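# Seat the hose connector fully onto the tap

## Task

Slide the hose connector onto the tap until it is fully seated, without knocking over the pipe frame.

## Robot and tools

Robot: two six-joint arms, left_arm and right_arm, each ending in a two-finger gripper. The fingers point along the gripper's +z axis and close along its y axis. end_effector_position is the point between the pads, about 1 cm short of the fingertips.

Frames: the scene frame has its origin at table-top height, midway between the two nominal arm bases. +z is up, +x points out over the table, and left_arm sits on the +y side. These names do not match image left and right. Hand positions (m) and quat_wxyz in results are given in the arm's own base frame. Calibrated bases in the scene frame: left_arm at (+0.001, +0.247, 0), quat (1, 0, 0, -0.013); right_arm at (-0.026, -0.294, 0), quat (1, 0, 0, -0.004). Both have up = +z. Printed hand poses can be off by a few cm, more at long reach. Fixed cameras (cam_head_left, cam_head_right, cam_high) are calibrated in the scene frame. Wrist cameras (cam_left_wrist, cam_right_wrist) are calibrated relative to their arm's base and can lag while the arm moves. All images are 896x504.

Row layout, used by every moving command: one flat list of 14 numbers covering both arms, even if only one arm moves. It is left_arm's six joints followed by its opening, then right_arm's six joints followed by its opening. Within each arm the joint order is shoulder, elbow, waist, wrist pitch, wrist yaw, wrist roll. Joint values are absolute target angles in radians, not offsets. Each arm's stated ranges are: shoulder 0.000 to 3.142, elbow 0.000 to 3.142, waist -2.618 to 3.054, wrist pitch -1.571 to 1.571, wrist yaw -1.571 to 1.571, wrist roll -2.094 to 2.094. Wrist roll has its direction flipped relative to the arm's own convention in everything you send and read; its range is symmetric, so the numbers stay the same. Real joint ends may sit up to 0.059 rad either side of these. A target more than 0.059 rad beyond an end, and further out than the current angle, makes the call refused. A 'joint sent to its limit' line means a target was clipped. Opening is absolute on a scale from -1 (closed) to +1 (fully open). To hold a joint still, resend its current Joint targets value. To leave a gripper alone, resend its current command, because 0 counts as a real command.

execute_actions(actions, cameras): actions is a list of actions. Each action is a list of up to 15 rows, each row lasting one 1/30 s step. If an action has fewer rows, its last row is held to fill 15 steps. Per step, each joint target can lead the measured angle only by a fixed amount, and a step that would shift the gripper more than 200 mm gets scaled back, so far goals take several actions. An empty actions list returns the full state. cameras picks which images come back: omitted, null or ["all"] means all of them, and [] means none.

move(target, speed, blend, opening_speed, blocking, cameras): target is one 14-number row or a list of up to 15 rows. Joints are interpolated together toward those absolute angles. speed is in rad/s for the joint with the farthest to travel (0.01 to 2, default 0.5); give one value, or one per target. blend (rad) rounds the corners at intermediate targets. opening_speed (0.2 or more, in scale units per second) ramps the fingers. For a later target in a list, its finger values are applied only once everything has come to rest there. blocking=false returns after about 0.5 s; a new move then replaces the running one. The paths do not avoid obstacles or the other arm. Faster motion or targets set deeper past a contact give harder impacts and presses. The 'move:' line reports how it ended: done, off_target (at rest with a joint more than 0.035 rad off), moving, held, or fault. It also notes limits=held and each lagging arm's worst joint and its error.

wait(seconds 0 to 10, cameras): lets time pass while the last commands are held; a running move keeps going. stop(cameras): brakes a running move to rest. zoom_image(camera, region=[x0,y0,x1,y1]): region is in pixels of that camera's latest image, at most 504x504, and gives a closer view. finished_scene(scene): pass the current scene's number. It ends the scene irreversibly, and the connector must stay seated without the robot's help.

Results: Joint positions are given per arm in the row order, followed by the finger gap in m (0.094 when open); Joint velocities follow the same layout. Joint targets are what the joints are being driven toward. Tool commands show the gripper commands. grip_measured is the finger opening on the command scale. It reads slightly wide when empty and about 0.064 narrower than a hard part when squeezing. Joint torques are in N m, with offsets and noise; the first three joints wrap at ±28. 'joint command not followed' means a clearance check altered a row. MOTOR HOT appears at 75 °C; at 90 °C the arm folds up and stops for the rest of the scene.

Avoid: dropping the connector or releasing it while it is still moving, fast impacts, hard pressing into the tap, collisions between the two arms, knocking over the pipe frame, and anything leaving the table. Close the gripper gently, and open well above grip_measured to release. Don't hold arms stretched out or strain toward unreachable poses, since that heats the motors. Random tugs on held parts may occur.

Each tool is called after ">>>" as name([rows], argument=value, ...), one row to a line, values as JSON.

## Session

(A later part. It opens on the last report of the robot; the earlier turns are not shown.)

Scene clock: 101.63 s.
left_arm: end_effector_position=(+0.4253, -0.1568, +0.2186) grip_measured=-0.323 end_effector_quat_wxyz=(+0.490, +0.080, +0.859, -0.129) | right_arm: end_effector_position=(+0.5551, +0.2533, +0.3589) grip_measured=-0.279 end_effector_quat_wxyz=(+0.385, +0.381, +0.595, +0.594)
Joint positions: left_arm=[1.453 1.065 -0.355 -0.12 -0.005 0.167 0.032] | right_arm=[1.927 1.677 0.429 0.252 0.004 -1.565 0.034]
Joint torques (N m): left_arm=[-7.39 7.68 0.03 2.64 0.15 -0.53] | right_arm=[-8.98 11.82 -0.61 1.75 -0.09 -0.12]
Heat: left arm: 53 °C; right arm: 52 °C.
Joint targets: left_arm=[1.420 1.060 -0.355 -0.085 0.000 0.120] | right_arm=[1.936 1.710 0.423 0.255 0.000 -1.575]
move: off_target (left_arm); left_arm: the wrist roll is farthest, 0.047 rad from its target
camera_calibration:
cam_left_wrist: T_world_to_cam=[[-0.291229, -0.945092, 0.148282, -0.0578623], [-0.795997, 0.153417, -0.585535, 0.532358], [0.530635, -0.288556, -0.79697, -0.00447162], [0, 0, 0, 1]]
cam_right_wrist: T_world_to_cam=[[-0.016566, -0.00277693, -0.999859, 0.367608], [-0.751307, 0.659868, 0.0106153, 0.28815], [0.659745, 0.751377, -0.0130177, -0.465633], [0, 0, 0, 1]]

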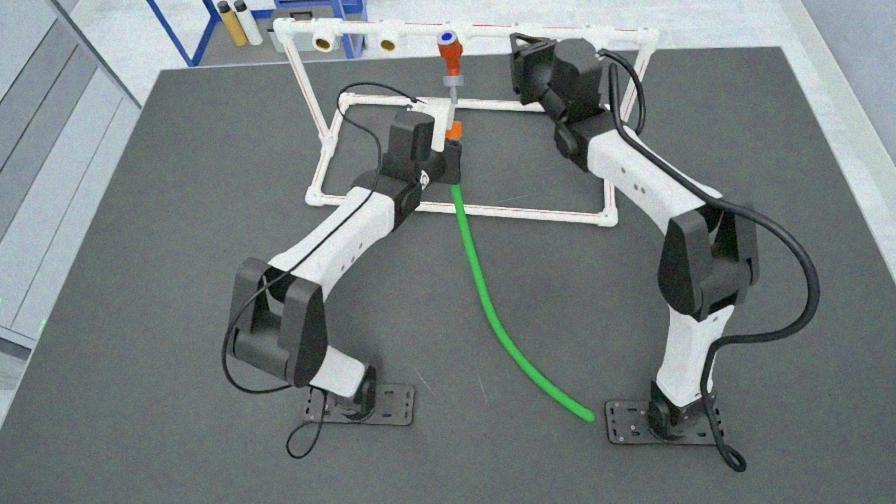

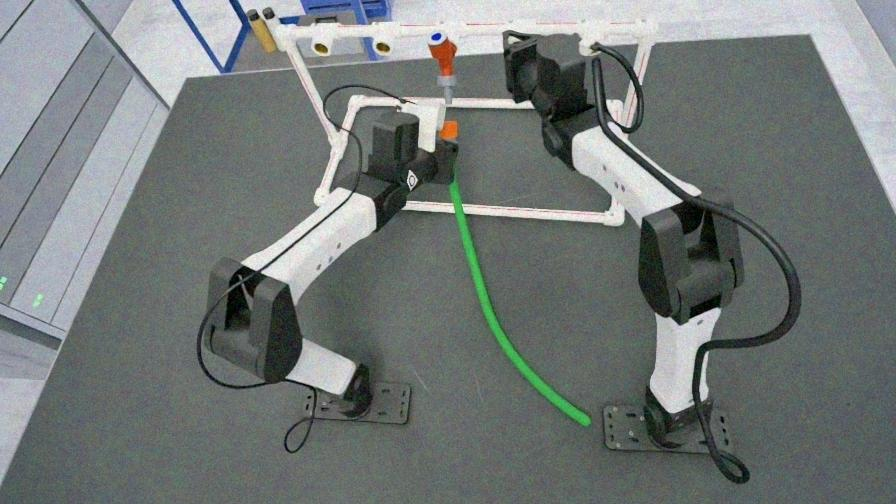

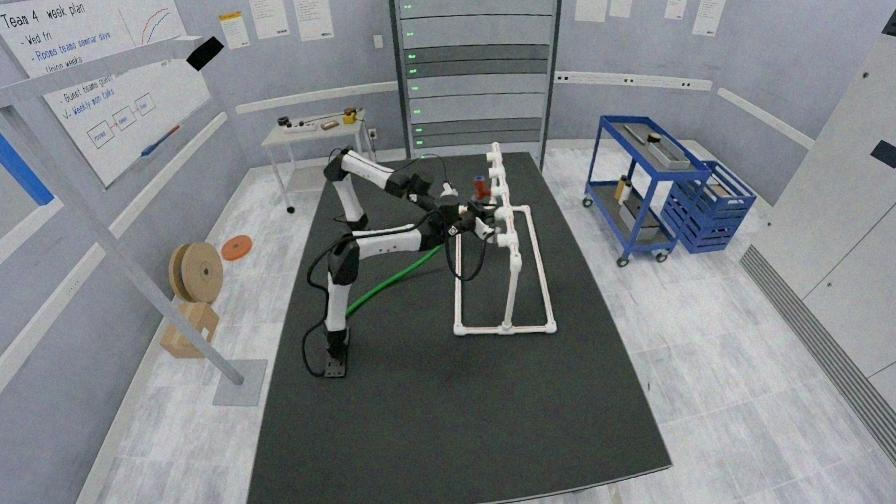

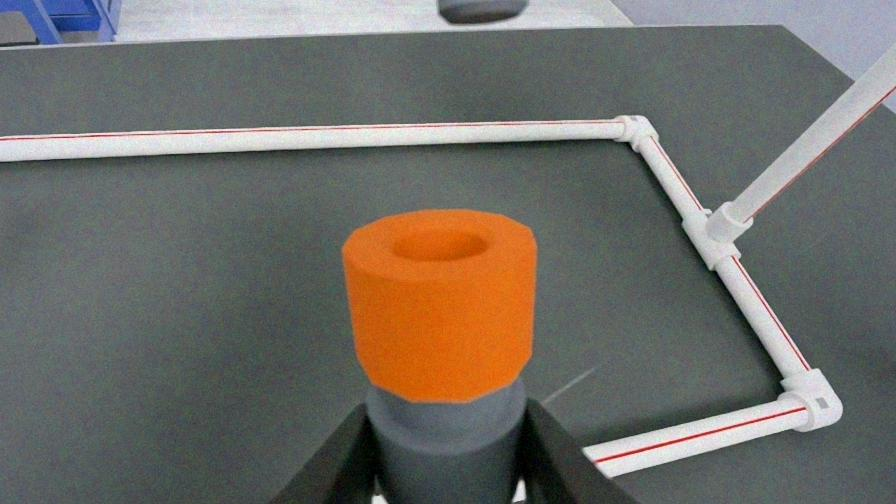

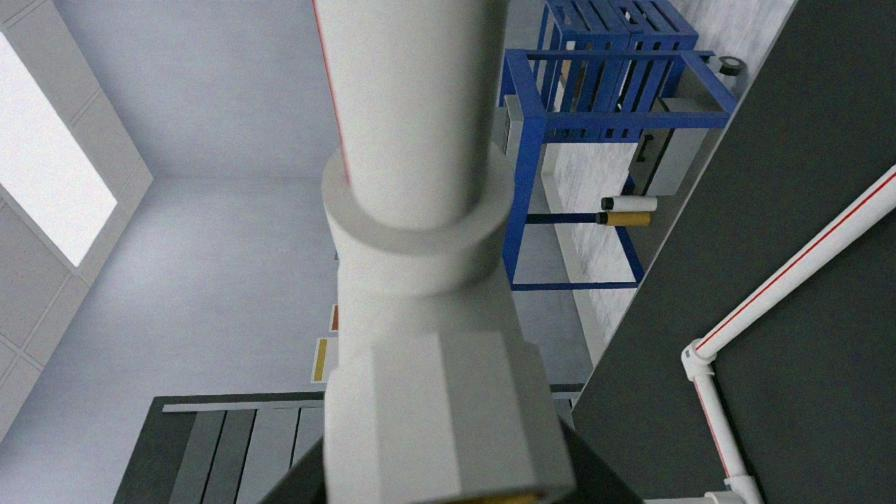

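>>> move(target=[1.434,1.135,-0.362,-0.118,0,0.120,-0.6,1.936,1.71,0.423,0.255,0,-1.575,-0.7], speed=0.1)

>>> zoom_image(camera="cam_head_left", region=[400, 10, 520, 200])

>>> zoom_image(camera="cam_head_right", region=[390, 10, 510, 200])

Scene clock: 118.10 s.
left_arm: end_effector_position=(+0.4304, -0.1587, +0.2360) grip_measured=-0.323 end_effector_quat_wxyz=(+0.505, +0.081, +0.849, -0.131) | right_arm: end_effector_position=(+0.5551, +0.2533, +0.3589) grip_measured=-0.279 end_effector_quat_wxyz=(+0.385, +0.381, +0.595, +0.594)
Joint positions: left_arm=[1.453 1.103 -0.355 -0.123 -0.005 0.162 0.032] | right_arm=[1.927 1.677 0.429 0.252 0.004 -1.565 0.034]
Joint torques (N m): left_arm=[-6.32 11.18 -0.61 2.31 0.17 -0.47] | right_arm=[-8.96 11.85 -0.64 1.74 -0.09 -0.12]
Joint targets: left_arm=[1.434 1.135 -0.362 -0.118 0.000 0.120] | right_arm=[1.936 1.710 0.423 0.255 0.000 -1.575]
move: off_target (left_arm); left_arm: the wrist roll is farthest, 0.042 rad from its target
camera_calibration:
cam_left_wrist: T_world_to_cam=[[-0.29842, -0.943179, 0.146149, -0.0568425], [-0.774667, 0.149908, -0.614344, 0.543941], [0.557527, -0.29655, -0.775385, -0.0117634], [0, 0, 0, 1]]
cam_right_wrist: T_world_to_cam=[[-0.016566, -0.00277693, -0.999859, 0.367608], [-0.751307, 0.659868, 0.0106153, 0.28815], [0.659745, 0.751377, -0.0130177, -0.465633], [0, 0, 0, 1]]

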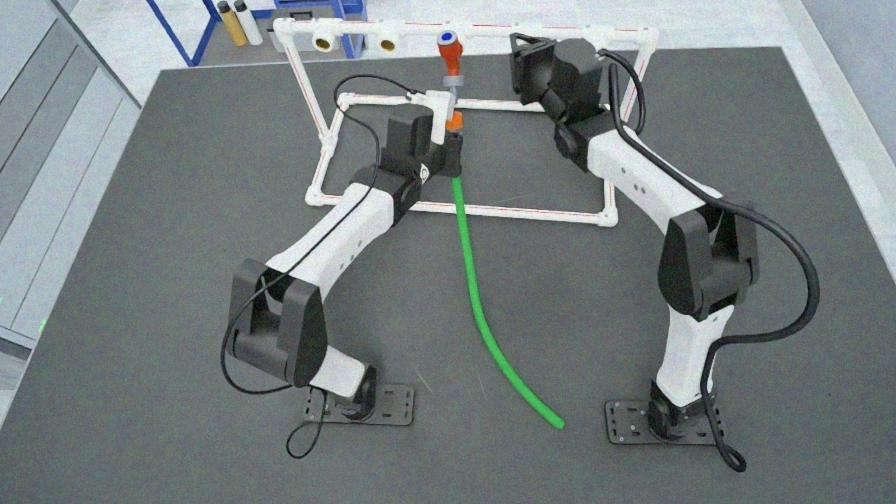

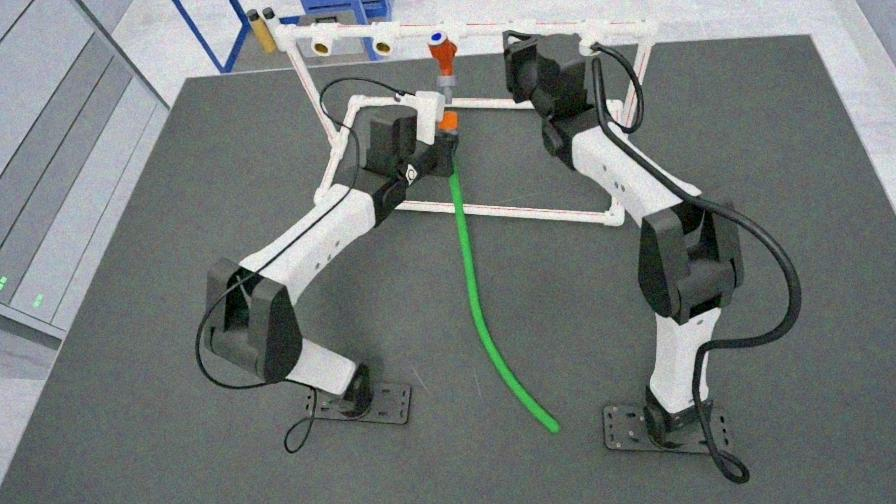

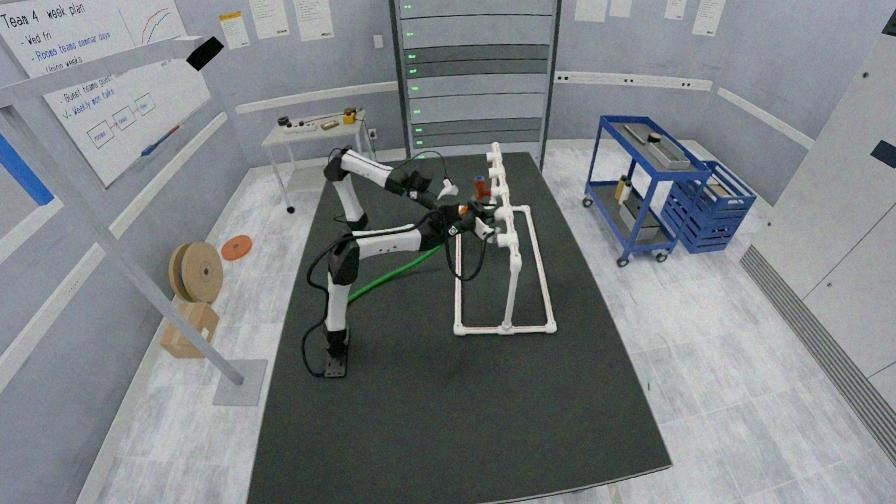

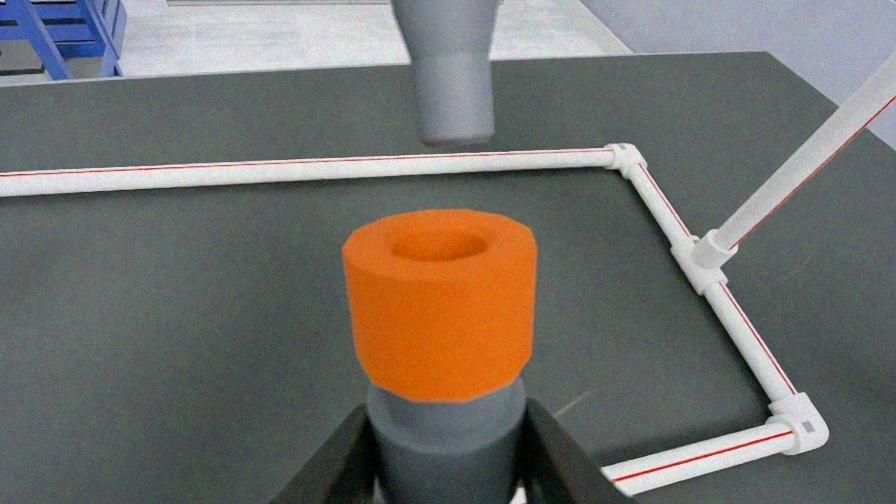

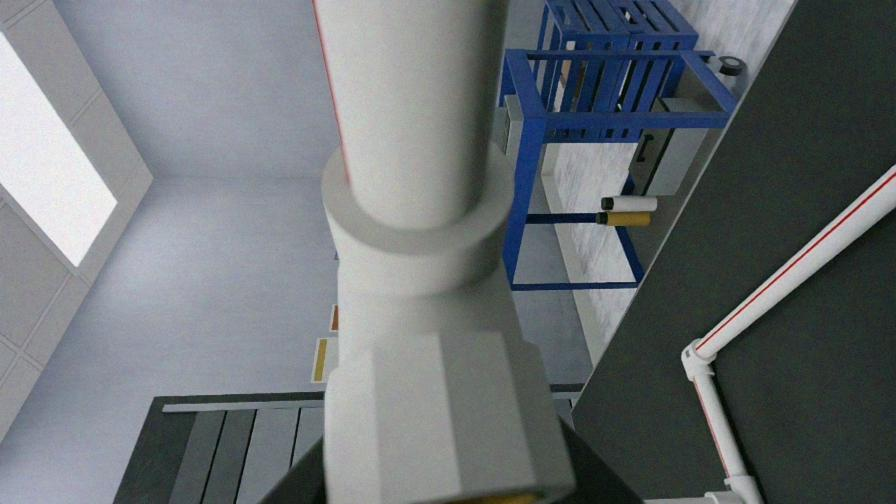

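Scaled by 2.653 from the camera's 896x504 image, which has a finer 1280x720 frame.

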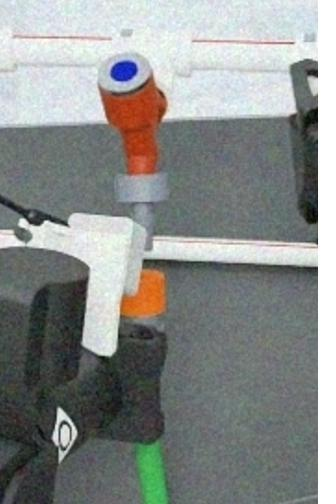

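Scaled by 2.653 from the camera's 896x504 image, which has a finer 1280x720 frame.

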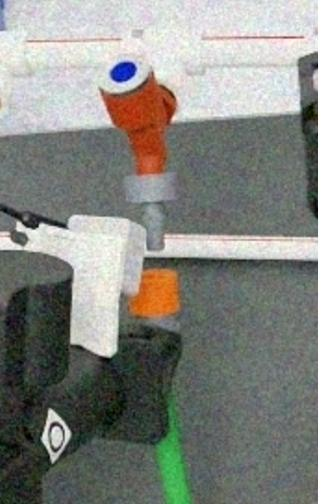

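>>> move(target=[1.446,1.172,-0.371,-0.146,0,0.120,-0.6,1.936,1.71,0.423,0.255,0,-1.575,-0.7], speed=0.08, cameras=["cam_left_wrist","cam_head_left","cam_head_right"])

>>> zoom_image(camera="cam_left_wrist", region=[300, 0, 660, 300])

Scene clock: 133.53 s.
left_arm: end_effector_position=(+0.4299, -0.1637, +0.2460) grip_measured=-0.323 end_effector_quat_wxyz=(+0.506, +0.086, +0.848, -0.134) | right_arm: end_effector_position=(+0.5551, +0.2533, +0.3589) grip_measured=-0.279 end_effector_quat_wxyz=(+0.385, +0.381, +0.595, +0.594)
Joint positions: left_arm=[1.453 1.139 -0.366 -0.154 -0.005 0.16 0.032] | right_arm=[1.927 1.677 0.429 0.252 0.004 -1.565 0.034]
Joint torques (N m): left_arm=[-5.35 11.37 -0.43 2.34 0.14 -0.47] | right_arm=[-8.96 11.84 -0.61 1.75 -0.08 -0.12]
Joint targets: left_arm=[1.446 1.172 -0.371 -0.146 0.000 0.120] | right_arm=[1.936 1.710 0.423 0.255 0.000 -1.575]
move: off_target (left_arm); left_arm: the wrist roll is farthest, 0.040 rad from its target
camera_calibration:
cam_left_wrist: T_world_to_cam=[[-0.309999, -0.939663, 0.144685, -0.0573108], [-0.769881, 0.158813, -0.618112, 0.550817], [0.557839, -0.303005, -0.772661, -0.00710645], [0, 0, 0, 1]]
Images, in order: cam_head_left, cam_head_right, cam_left_wrist.

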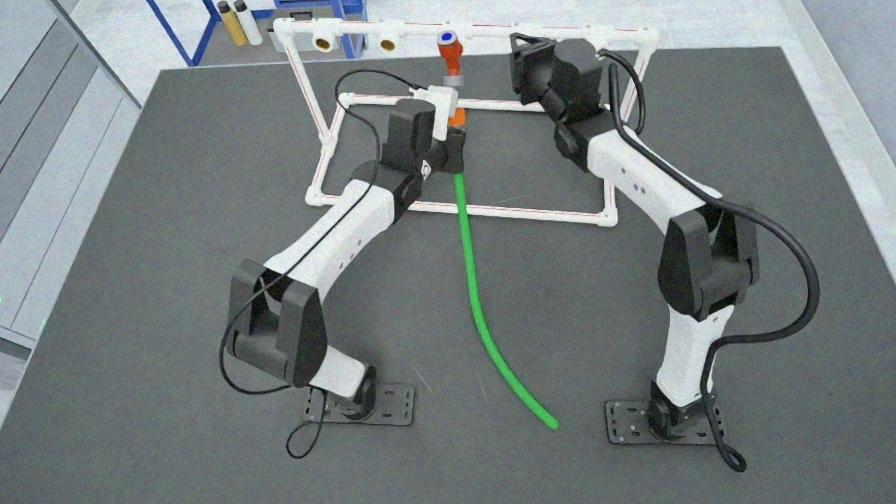

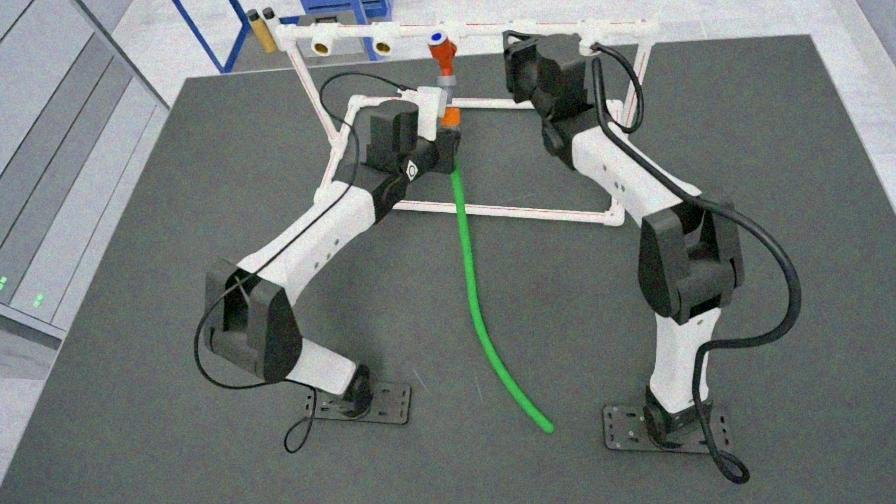

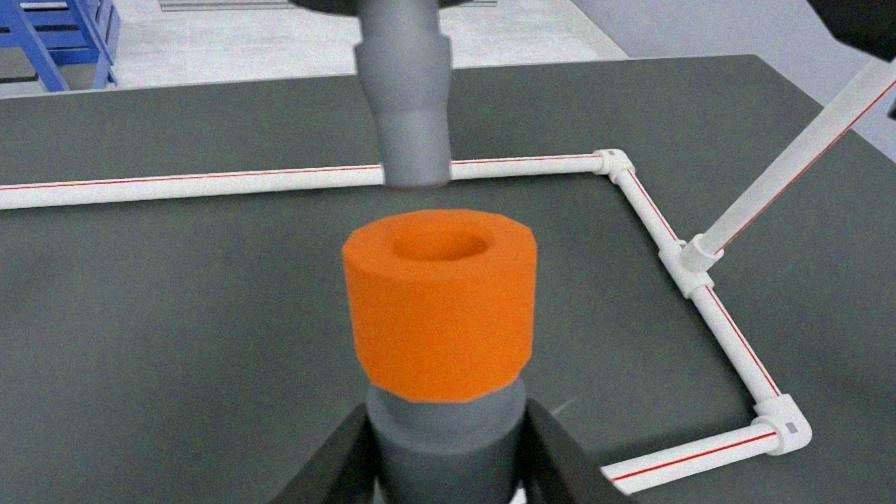

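Scaled by 1.400 from the camera's 896x504 image, which has a finer 1280x720 frame.

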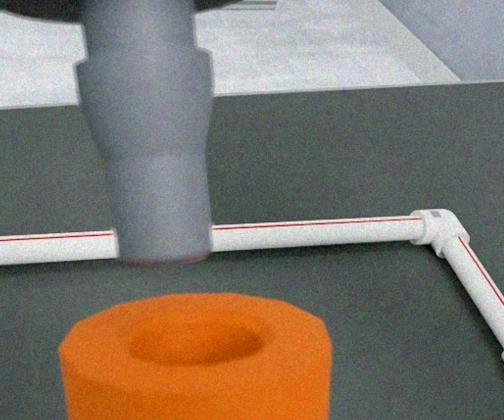

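>>> move(target=[1.468,1.176,-0.353,-0.139,0,0.155,-0.6,1.936,1.71,0.423,0.255,0,-1.575,-0.7], speed=0.08, cameras=["cam_left_wrist"])

>>> zoom_image(camera="cam_left_wrist", region=[300, 0, 660, 300])

Scene clock: 139.80 s.
left_arm: end_effector_position=(+0.4309, -0.1611, +0.2459) grip_measured=-0.323 end_effector_quat_wxyz=(+0.506, +0.080, +0.848, -0.135) | right_arm: end_effector_position=(+0.5551, +0.2533, +0.3589) grip_measured=-0.279 end_effector_quat_wxyz=(+0.385, +0.381, +0.595, +0.594)
Joint positions: left_arm=[1.453 1.139 -0.36 -0.154 -0.005 0.169 0.032] | right_arm=[1.927 1.677 0.429 0.252 0.004 -1.565 0.034]
Joint torques (N m): left_arm=[-3.69 11.7 0.54 2.44 0.16 -0.18] | right_arm=[-8.95 11.82 -0.61 1.75 -0.08 -0.13]
Heat: left arm: 58 °C; right arm: 56 °C.
Joint targets: left_arm=[1.468 1.176 -0.353 -0.139 0.000 0.155] | right_arm=[1.936 1.710 0.423 0.255 0.000 -1.575]
move: off_target (left_arm); left_arm: the elbow is farthest, 0.037 rad from its target
camera_calibration:
cam_left_wrist: T_world_to_cam=[[-0.300071, -0.941664, 0.152401, -0.0610185], [-0.773329, 0.146601, -0.616823, 0.550279], [0.558498, -0.302947, -0.772207, -0.00728808], [0, 0, 0, 1]]
Images, in order: cam_left_wrist.

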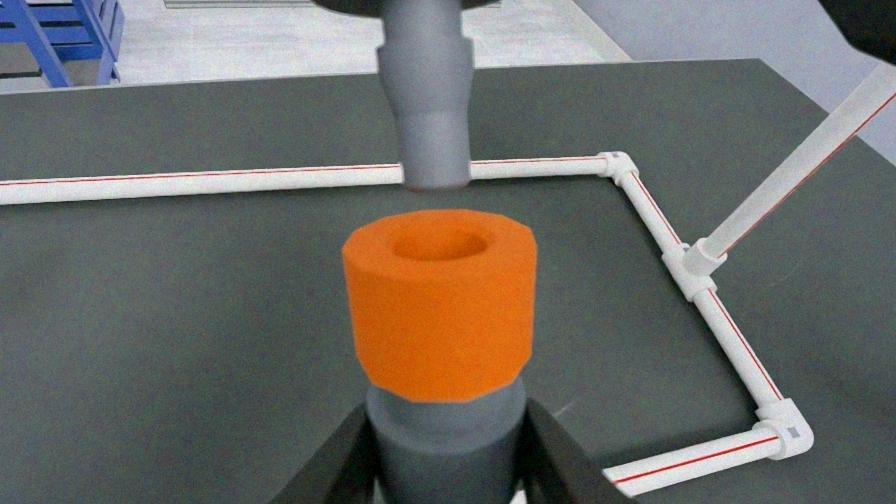

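Scaled by 1.400 from the camera's 896x504 image, which has a finer 1280x720 frame.

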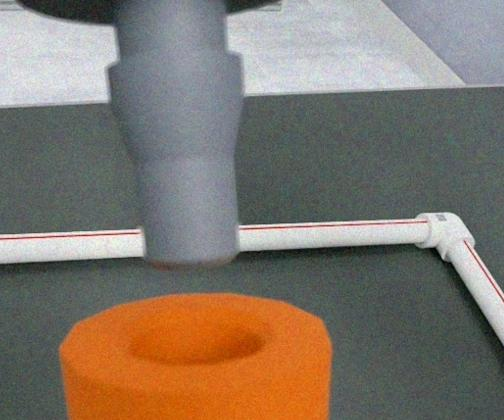

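>>> move(target=[1.492,1.198,-0.352,-0.148,0,0.155,-0.6,1.936,1.71,0.423,0.255,0,-1.575,-0.7], speed=0.08, cameras=["cam_left_wrist"])

>>> zoom_image(camera="cam_left_wrist", region=[300, 0, 660, 300])

Scene clock: 143.63 s.
left_arm: end_effector_position=(+0.4366, -0.1633, +0.2445) grip_measured=-0.323 end_effector_quat_wxyz=(+0.503, +0.080, +0.850, -0.134) | right_arm: end_effector_position=(+0.5551, +0.2533, +0.3589) grip_measured=-0.279 end_effector_quat_wxyz=(+0.385, +0.381, +0.595, +0.594)
Joint positions: left_arm=[1.48 1.163 -0.36 -0.159 -0.005 0.17 0.032] | right_arm=[1.927 1.677 0.429 0.252 0.004 -1.565 0.034]
Joint torques (N m): left_arm=[-4.03 11.44 0.61 2.41 0.15 -0.2] | right_arm=[-8.96 11.84 -0.61 1.74 -0.09 -0.12]
Joint targets: left_arm=[1.492 1.198 -0.352 -0.148 0.000 0.155] | right_arm=[1.936 1.710 0.423 0.255 0.000 -1.575]
move: done
camera_calibration:
cam_left_wrist: T_world_to_cam=[[-0.298673, -0.94206, 0.1527, -0.0618597], [-0.77769, 0.147507, -0.611098, 0.554824], [0.553167, -0.301272, -0.776687, -0.00857117], [0, 0, 0, 1]]
Images, in order: cam_left_wrist.

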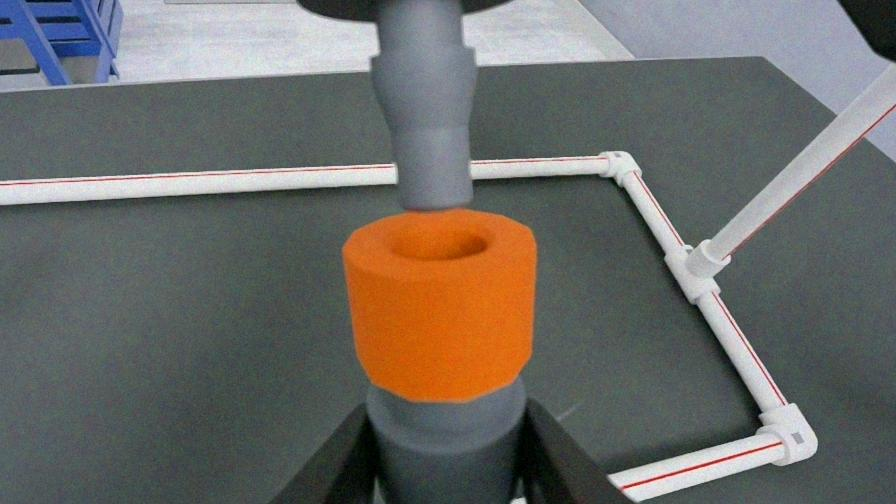

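Scaled by 1.400 from the camera's 896x504 image, which has a finer 1280x720 frame.

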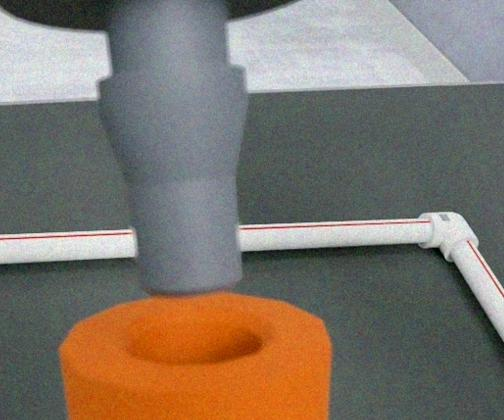

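>>> wait(seconds=0, cameras=["cam_head_left","cam_head_right","cam_high"])

>>> zoom_image(camera="cam_head_left", region=[430, 60, 490, 150])

>>> zoom_image(camera="cam_high", region=[440, 150, 540, 260])

Scene clock: 147.73 s.
left_arm: end_effector_position=(+0.4365, -0.1632, +0.2443) grip_measured=-0.323 end_effector_quat_wxyz=(+0.503, +0.080, +0.850, -0.134) | right_arm: end_effector_position=(+0.5551, +0.2533, +0.3589) grip_measured=-0.279 end_effector_quat_wxyz=(+0.385, +0.381, +0.595, +0.594)
Joint positions: left_arm=[1.48 1.163 -0.36 -0.16 -0.005 0.17 0.032] | right_arm=[1.927 1.677 0.429 0.252 0.004 -1.565 0.034]
Joint torques (N m): left_arm=[-4.07 11.44 0.65 2.38 0.15 -0.19] | right_arm=[-8.96 11.84 -0.61 1.74 -0.09 -0.12]
Joint targets: left_arm=[1.492 1.198 -0.352 -0.148 0.000 0.155] | right_arm=[1.936 1.710 0.423 0.255 0.000 -1.575]
Tool commands: left_gripper/opening=-0.6 right_gripper/opening=-0.7
Images, in order: cam_head_left, cam_head_right, cam_high.

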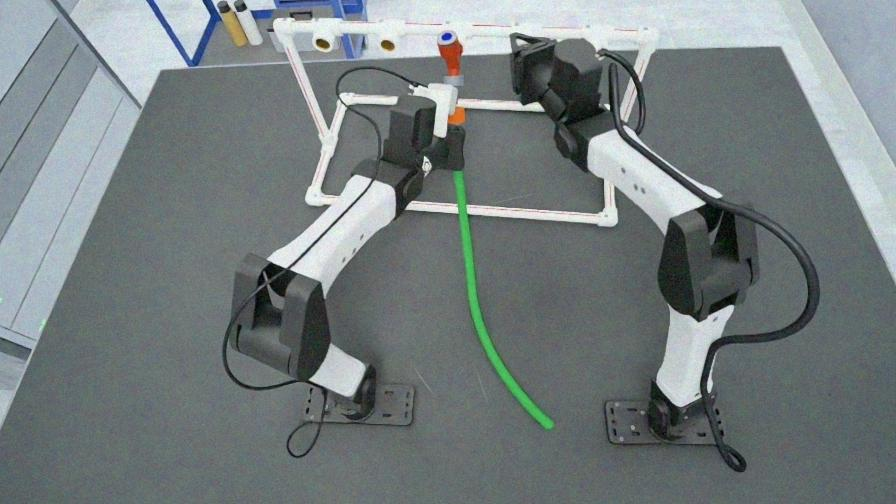

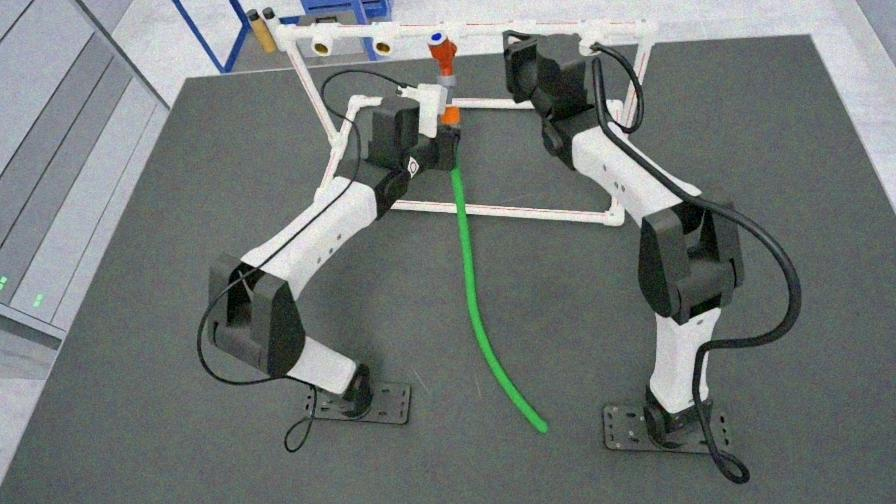

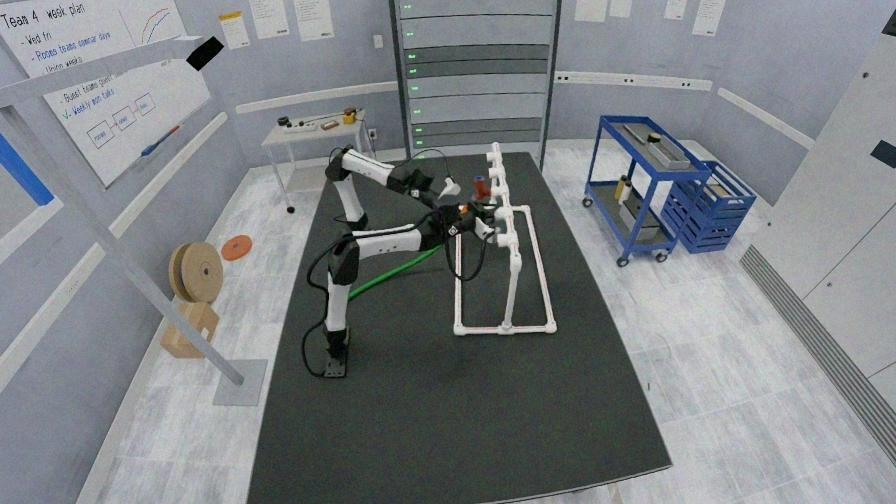

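Scaled by 5.600 from the camera's 896x504 image, which has a finer 1280x720 frame.

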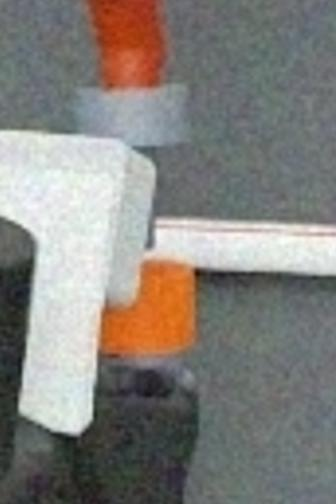

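Scaled by 4.582 from the camera's 896x504 image, which has a finer 1280x720 frame.

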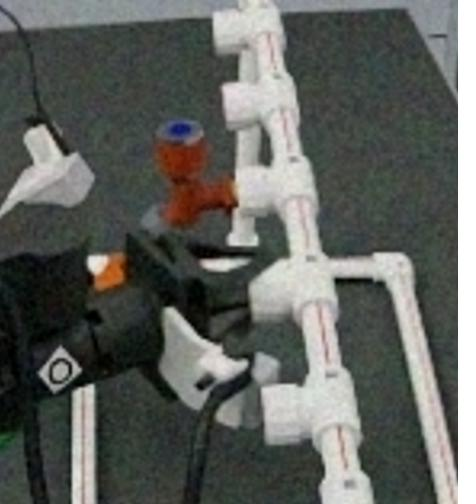

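>>> zoom_image(camera="cam_high", region=[455, 170, 495, 220])

>>> zoom_image(camera="cam_head_right", region=[420, 60, 480, 150])

Scaled by 10.080 from the camera's 896x504 image, which has a finer 1280x720 frame.

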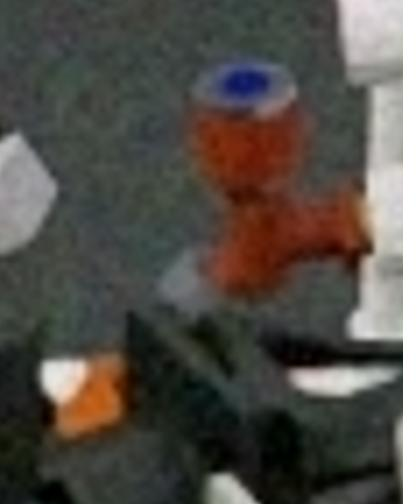

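Scaled by 5.600 from the camera's 896x504 image, which has a finer 1280x720 frame.

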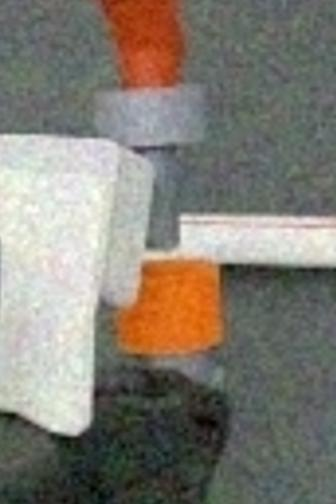

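>>> move(target=[1.498,1.214,-0.352,-0.160,0,0.155,-0.6,1.936,1.71,0.423,0.255,0,-1.575,-0.7], speed=0.08, cameras=["cam_left_wrist"])

>>> zoom_image(camera="cam_left_wrist", region=[300, 0, 660, 300])

Scene clock: 160.63 s.
left_arm: end_effector_position=(+0.4383, -0.1639, +0.2474) grip_measured=-0.323 end_effector_quat_wxyz=(+0.503, +0.080, +0.850, -0.134) | right_arm: end_effector_position=(+0.5551, +0.2533, +0.3589) grip_measured=-0.279 end_effector_quat_wxyz=(+0.385, +0.381, +0.595, +0.594)
Joint positions: left_arm=[1.486 1.18 -0.36 -0.17 -0.005 0.17 0.032] | right_arm=[1.927 1.677 0.429 0.252 0.004 -1.565 0.034]
Joint torques (N m): left_arm=[-4.15 11.36 0.66 2.37 0.16 -0.2] | right_arm=[-8.96 11.84 -0.61 1.75 -0.08 -0.13]
Heat: left arm: 63 °C; right arm: 58 °C.
Joint targets: left_arm=[1.498 1.214 -0.352 -0.160 0.000 0.155] | right_arm=[1.936 1.710 0.423 0.255 0.000 -1.575]
move: done
camera_calibration:
cam_left_wrist: T_world_to_cam=[[-0.298727, -0.94204, 0.15272, -0.0623776], [-0.777471, 0.147424, -0.611395, 0.558002], [0.553444, -0.301376, -0.776449, -0.00765459], [0, 0, 0, 1]]
Images, in order: cam_left_wrist.

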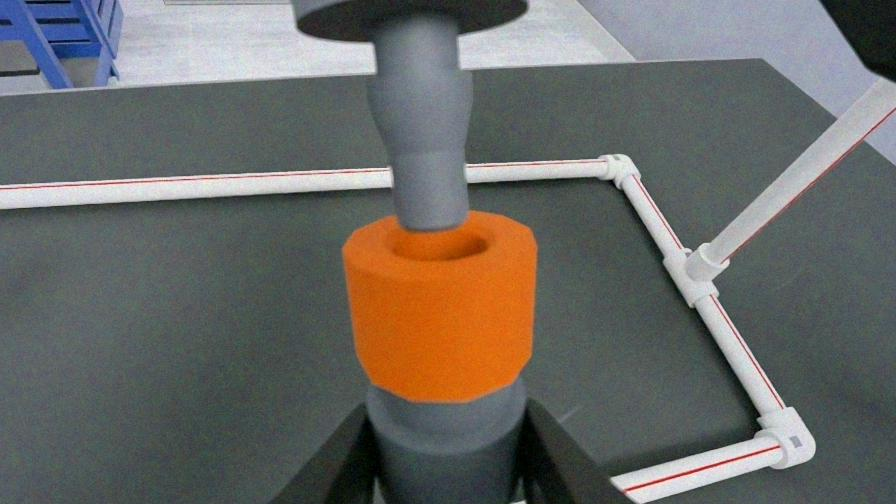

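Scaled by 1.400 from the camera's 896x504 image, which has a finer 1280x720 frame.

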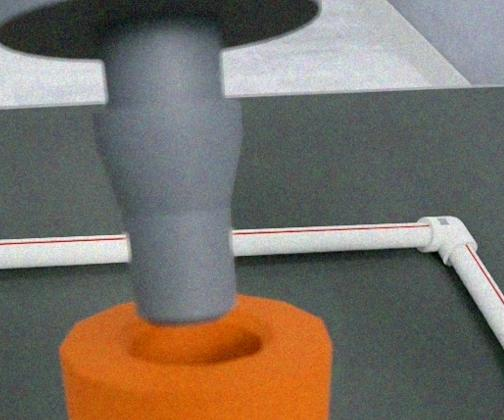

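>>> move(target=[1.503,1.231,-0.346,-0.172,0,0.155,-0.6,1.936,1.71,0.423,0.255,0,-1.575,-0.7], speed=0.08, cameras=["cam_left_wrist"])

>>> zoom_image(camera="cam_left_wrist", region=[300, 0, 660, 300])

Scene clock: 164.17 s.
left_arm: end_effector_position=(+0.4399, -0.1612, +0.2520) grip_measured=-0.323 end_effector_quat_wxyz=(+0.504, +0.077, +0.850, -0.133) | right_arm: end_effector_position=(+0.5551, +0.2533, +0.3589) grip_measured=-0.279 end_effector_quat_wxyz=(+0.385, +0.381, +0.595, +0.594)
Joint positions: left_arm=[1.486 1.197 -0.353 -0.184 -0.005 0.17 0.032] | right_arm=[1.927 1.677 0.429 0.252 0.004 -1.565 0.034]
Joint torques (N m): left_arm=[-3.73 11.43 0.54 2.38 0.14 -0.18] | right_arm=[-8.95 11.84 -0.61 1.75 -0.09 -0.12]
Joint targets: left_arm=[1.503 1.231 -0.346 -0.172 0.000 0.155] | right_arm=[1.936 1.710 0.423 0.255 0.000 -1.575]
move: done
camera_calibration:
cam_left_wrist: T_world_to_cam=[[-0.29294, -0.943836, 0.152838, -0.0629766], [-0.777096, 0.141895, -0.613178, 0.561012], [0.557053, -0.298395, -0.775018, -0.00555995], [0, 0, 0, 1]]
Images, in order: cam_left_wrist.

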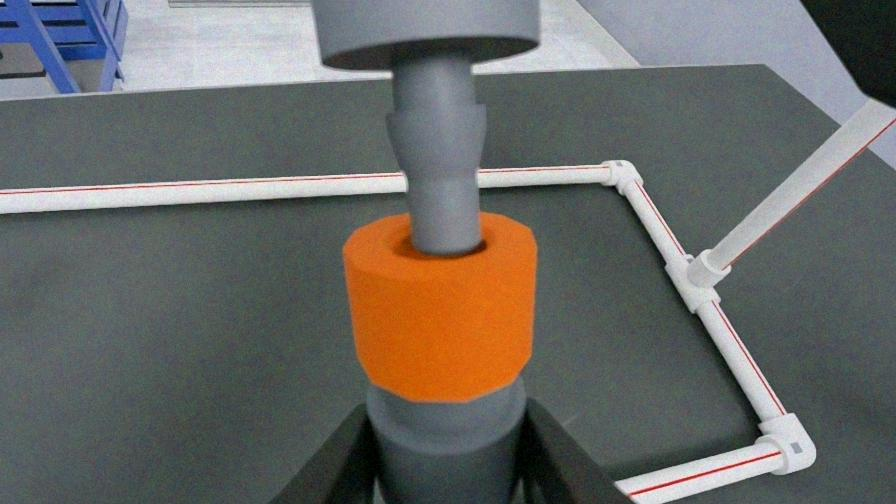

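Scaled by 1.400 from the camera's 896x504 image, which has a finer 1280x720 frame.

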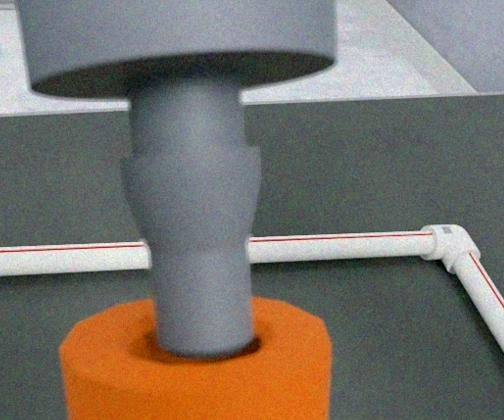

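>>> move(target=[1.508,1.254,-0.360,-0.190,0,0.155,-0.6,1.936,1.71,0.423,0.255,0,-1.575,-0.7], speed=0.08, cameras=["cam_left_wrist"])

>>> zoom_image(camera="cam_left_wrist", region=[300, 0, 660, 300])

Scene clock: 167.53 s.
left_arm: end_effector_position=(+0.4418, -0.1619, +0.2545) grip_measured=-0.323 end_effector_quat_wxyz=(+0.502, +0.077, +0.851, -0.132) | right_arm: end_effector_position=(+0.5551, +0.2533, +0.3589) grip_measured=-0.279 end_effector_quat_wxyz=(+0.385, +0.381, +0.595, +0.594)
Joint positions: left_arm=[1.496 1.22 -0.353 -0.203 -0.005 0.17 0.032] | right_arm=[1.927 1.677 0.429 0.252 0.004 -1.565 0.034]
Joint torques (N m): left_arm=[-4.08 11.45 -0.61 2.41 0.16 -0.19] | right_arm=[-8.98 11.86 -0.62 1.75 -0.09 -0.12]
Joint targets: left_arm=[1.508 1.254 -0.360 -0.190 0.000 0.155] | right_arm=[1.936 1.710 0.423 0.255 0.000 -1.575]
move: done
camera_calibration:
cam_left_wrist: T_world_to_cam=[[-0.292175, -0.944118, 0.152561, -0.0637769], [-0.780158, 0.143023, -0.609013, 0.564617], [0.553161, -0.29696, -0.77835, -0.00211325], [0, 0, 0, 1]]
Images, in order: cam_left_wrist.

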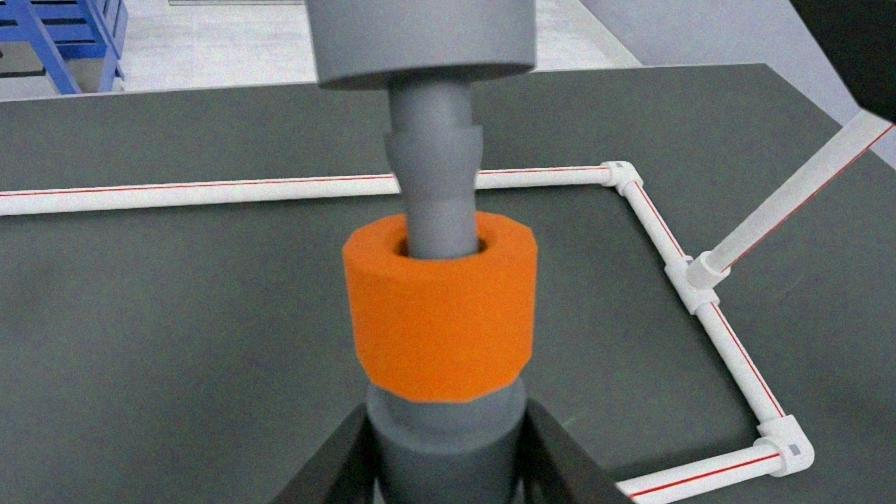

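Scaled by 1.400 from the camera's 896x504 image, which has a finer 1280x720 frame.

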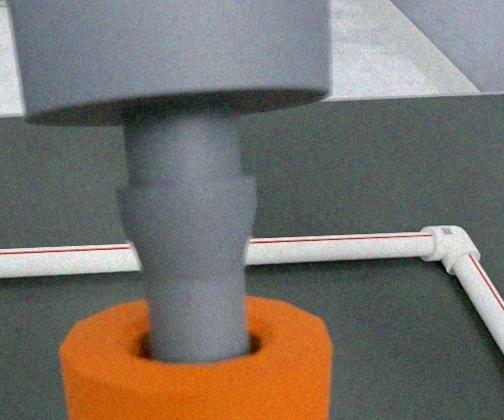

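>>> move(target=[1.520,1.296,-0.358,-0.220,0,0.155,-0.7,1.936,1.71,0.423,0.255,0,-1.575,-0.7], speed=0.08, cameras=["cam_left_wrist","cam_head_left"])

>>> zoom_image(camera="cam_left_wrist", region=[300, 0, 660, 300])

Scene clock: 170.00 s.
left_arm: end_effector_position=(+0.4448, -0.1630, +0.2613) grip_measured=-0.323 end_effector_quat_wxyz=(+0.501, +0.077, +0.852, -0.132) | right_arm: end_effector_position=(+0.5551, +0.2533, +0.3589) grip_measured=-0.279 end_effector_quat_wxyz=(+0.385, +0.381, +0.595, +0.594)
Joint positions: left_arm=[1.508 1.261 -0.353 -0.234 -0.005 0.17 0.032] | right_arm=[1.927 1.677 0.429 0.252 0.004 -1.565 0.034]
Joint torques (N m): left_arm=[-4.22 11.55 -0.43 2.41 0.15 -0.2] | right_arm=[-8.98 11.84 -0.58 1.75 -0.09 -0.12]
Joint targets: left_arm=[1.520 1.296 -0.358 -0.220 0.000 0.155] | right_arm=[1.936 1.710 0.423 0.255 0.000 -1.575]
move: done
camera_calibration:
cam_left_wrist: T_world_to_cam=[[-0.291793, -0.944259, 0.152421, -0.0651309], [-0.781682, 0.143585, -0.606924, 0.571434], [0.551208, -0.29624, -0.780007, 0.00260258], [0, 0, 0, 1]]
Images, in order: cam_head_left, cam_left_wrist.

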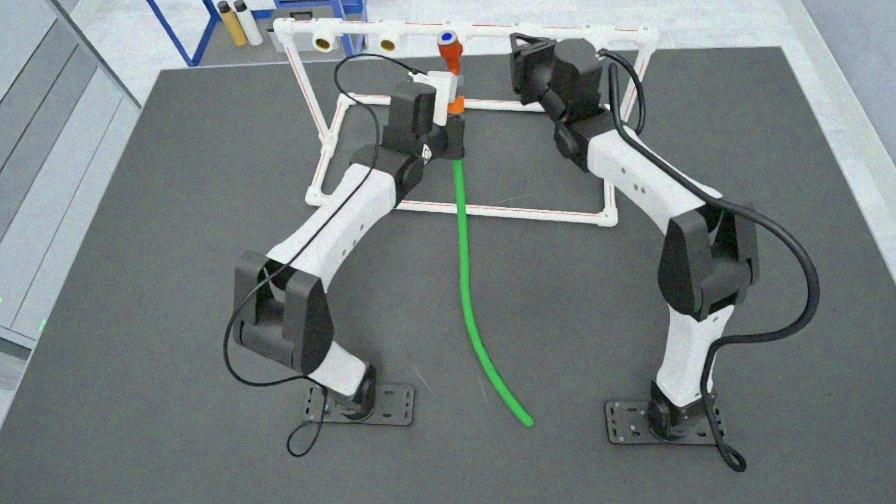

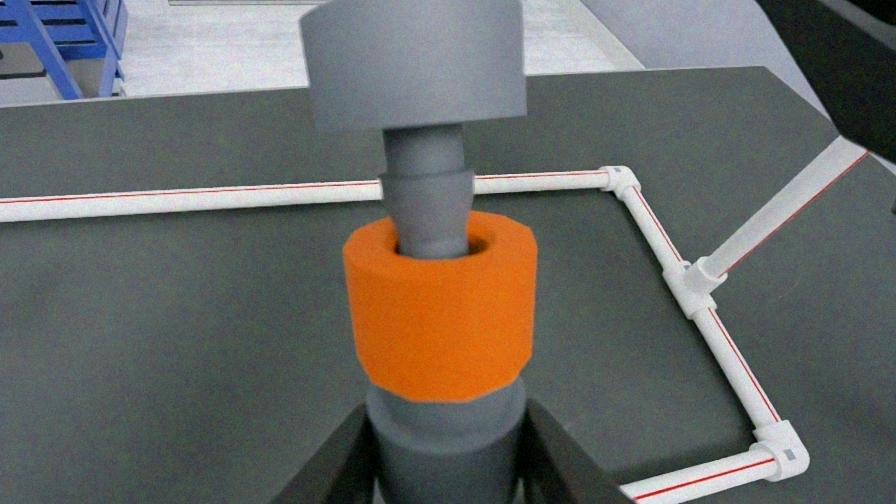

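Scaled by 1.400 from the camera's 896x504 image, which has a finer 1280x720 frame.

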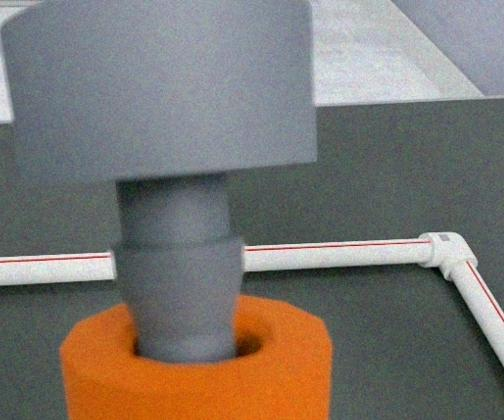

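>>> move(target=[1.524,1.310,-0.344,-0.230,0,0.178,-0.7,1.936,1.71,0.423,0.255,0,-1.575,-0.7], speed=0.08, cameras=["cam_left_wrist"])

>>> zoom_image(camera="cam_left_wrist", region=[300, 0, 660, 300])

Scene clock: 173.40 s.
left_arm: end_effector_position=(+0.4457, -0.1624, +0.2629) grip_measured=-0.323 end_effector_quat_wxyz=(+0.499, +0.069, +0.853, -0.135) | right_arm: end_effector_position=(+0.5551, +0.2533, +0.3589) grip_measured=-0.279 end_effector_quat_wxyz=(+0.385, +0.381, +0.595, +0.594)
Joint positions: left_arm=[1.513 1.274 -0.351 -0.246 -0.005 0.187 0.032] | right_arm=[1.927 1.677 0.429 0.252 0.004 -1.565 0.034]
Joint torques (N m): left_arm=[-4.31 11.6 0.61 2.43 0.15 -0.14] | right_arm=[-8.95 11.85 -0.59 1.75 -0.09 -0.12]
Joint targets: left_arm=[1.524 1.310 -0.344 -0.230 0.000 0.178] | right_arm=[1.936 1.710 0.423 0.255 0.000 -1.575]
move: off_target (left_arm); left_arm: the elbow is farthest, 0.036 rad from its target
camera_calibration:
cam_left_wrist: T_world_to_cam=[[-0.281305, -0.944997, 0.166879, -0.0731198], [-0.788002, 0.128233, -0.60217, 0.57218], [0.547649, -0.300895, -0.780732, 0.00452837], [0, 0, 0, 1]]
Images, in order: cam_left_wrist.

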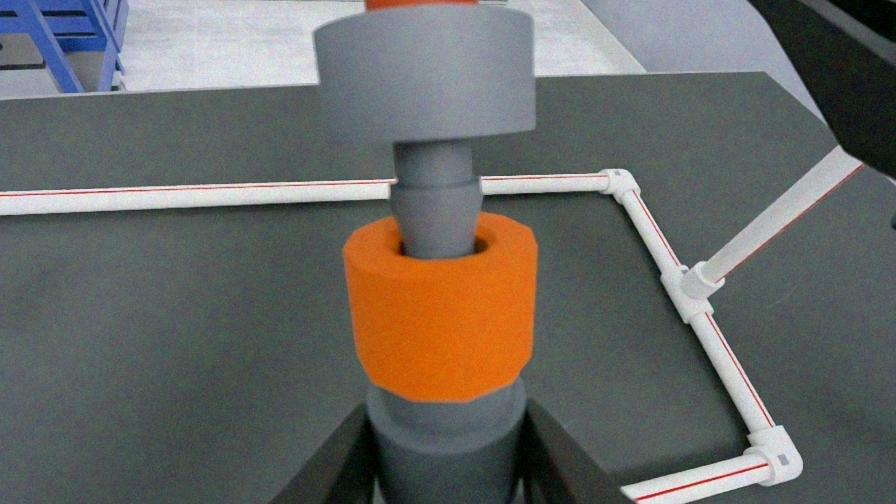

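Scaled by 1.400 from the camera's 896x504 image, which has a finer 1280x720 frame.

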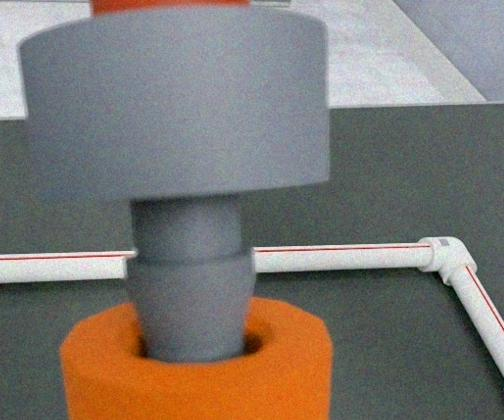

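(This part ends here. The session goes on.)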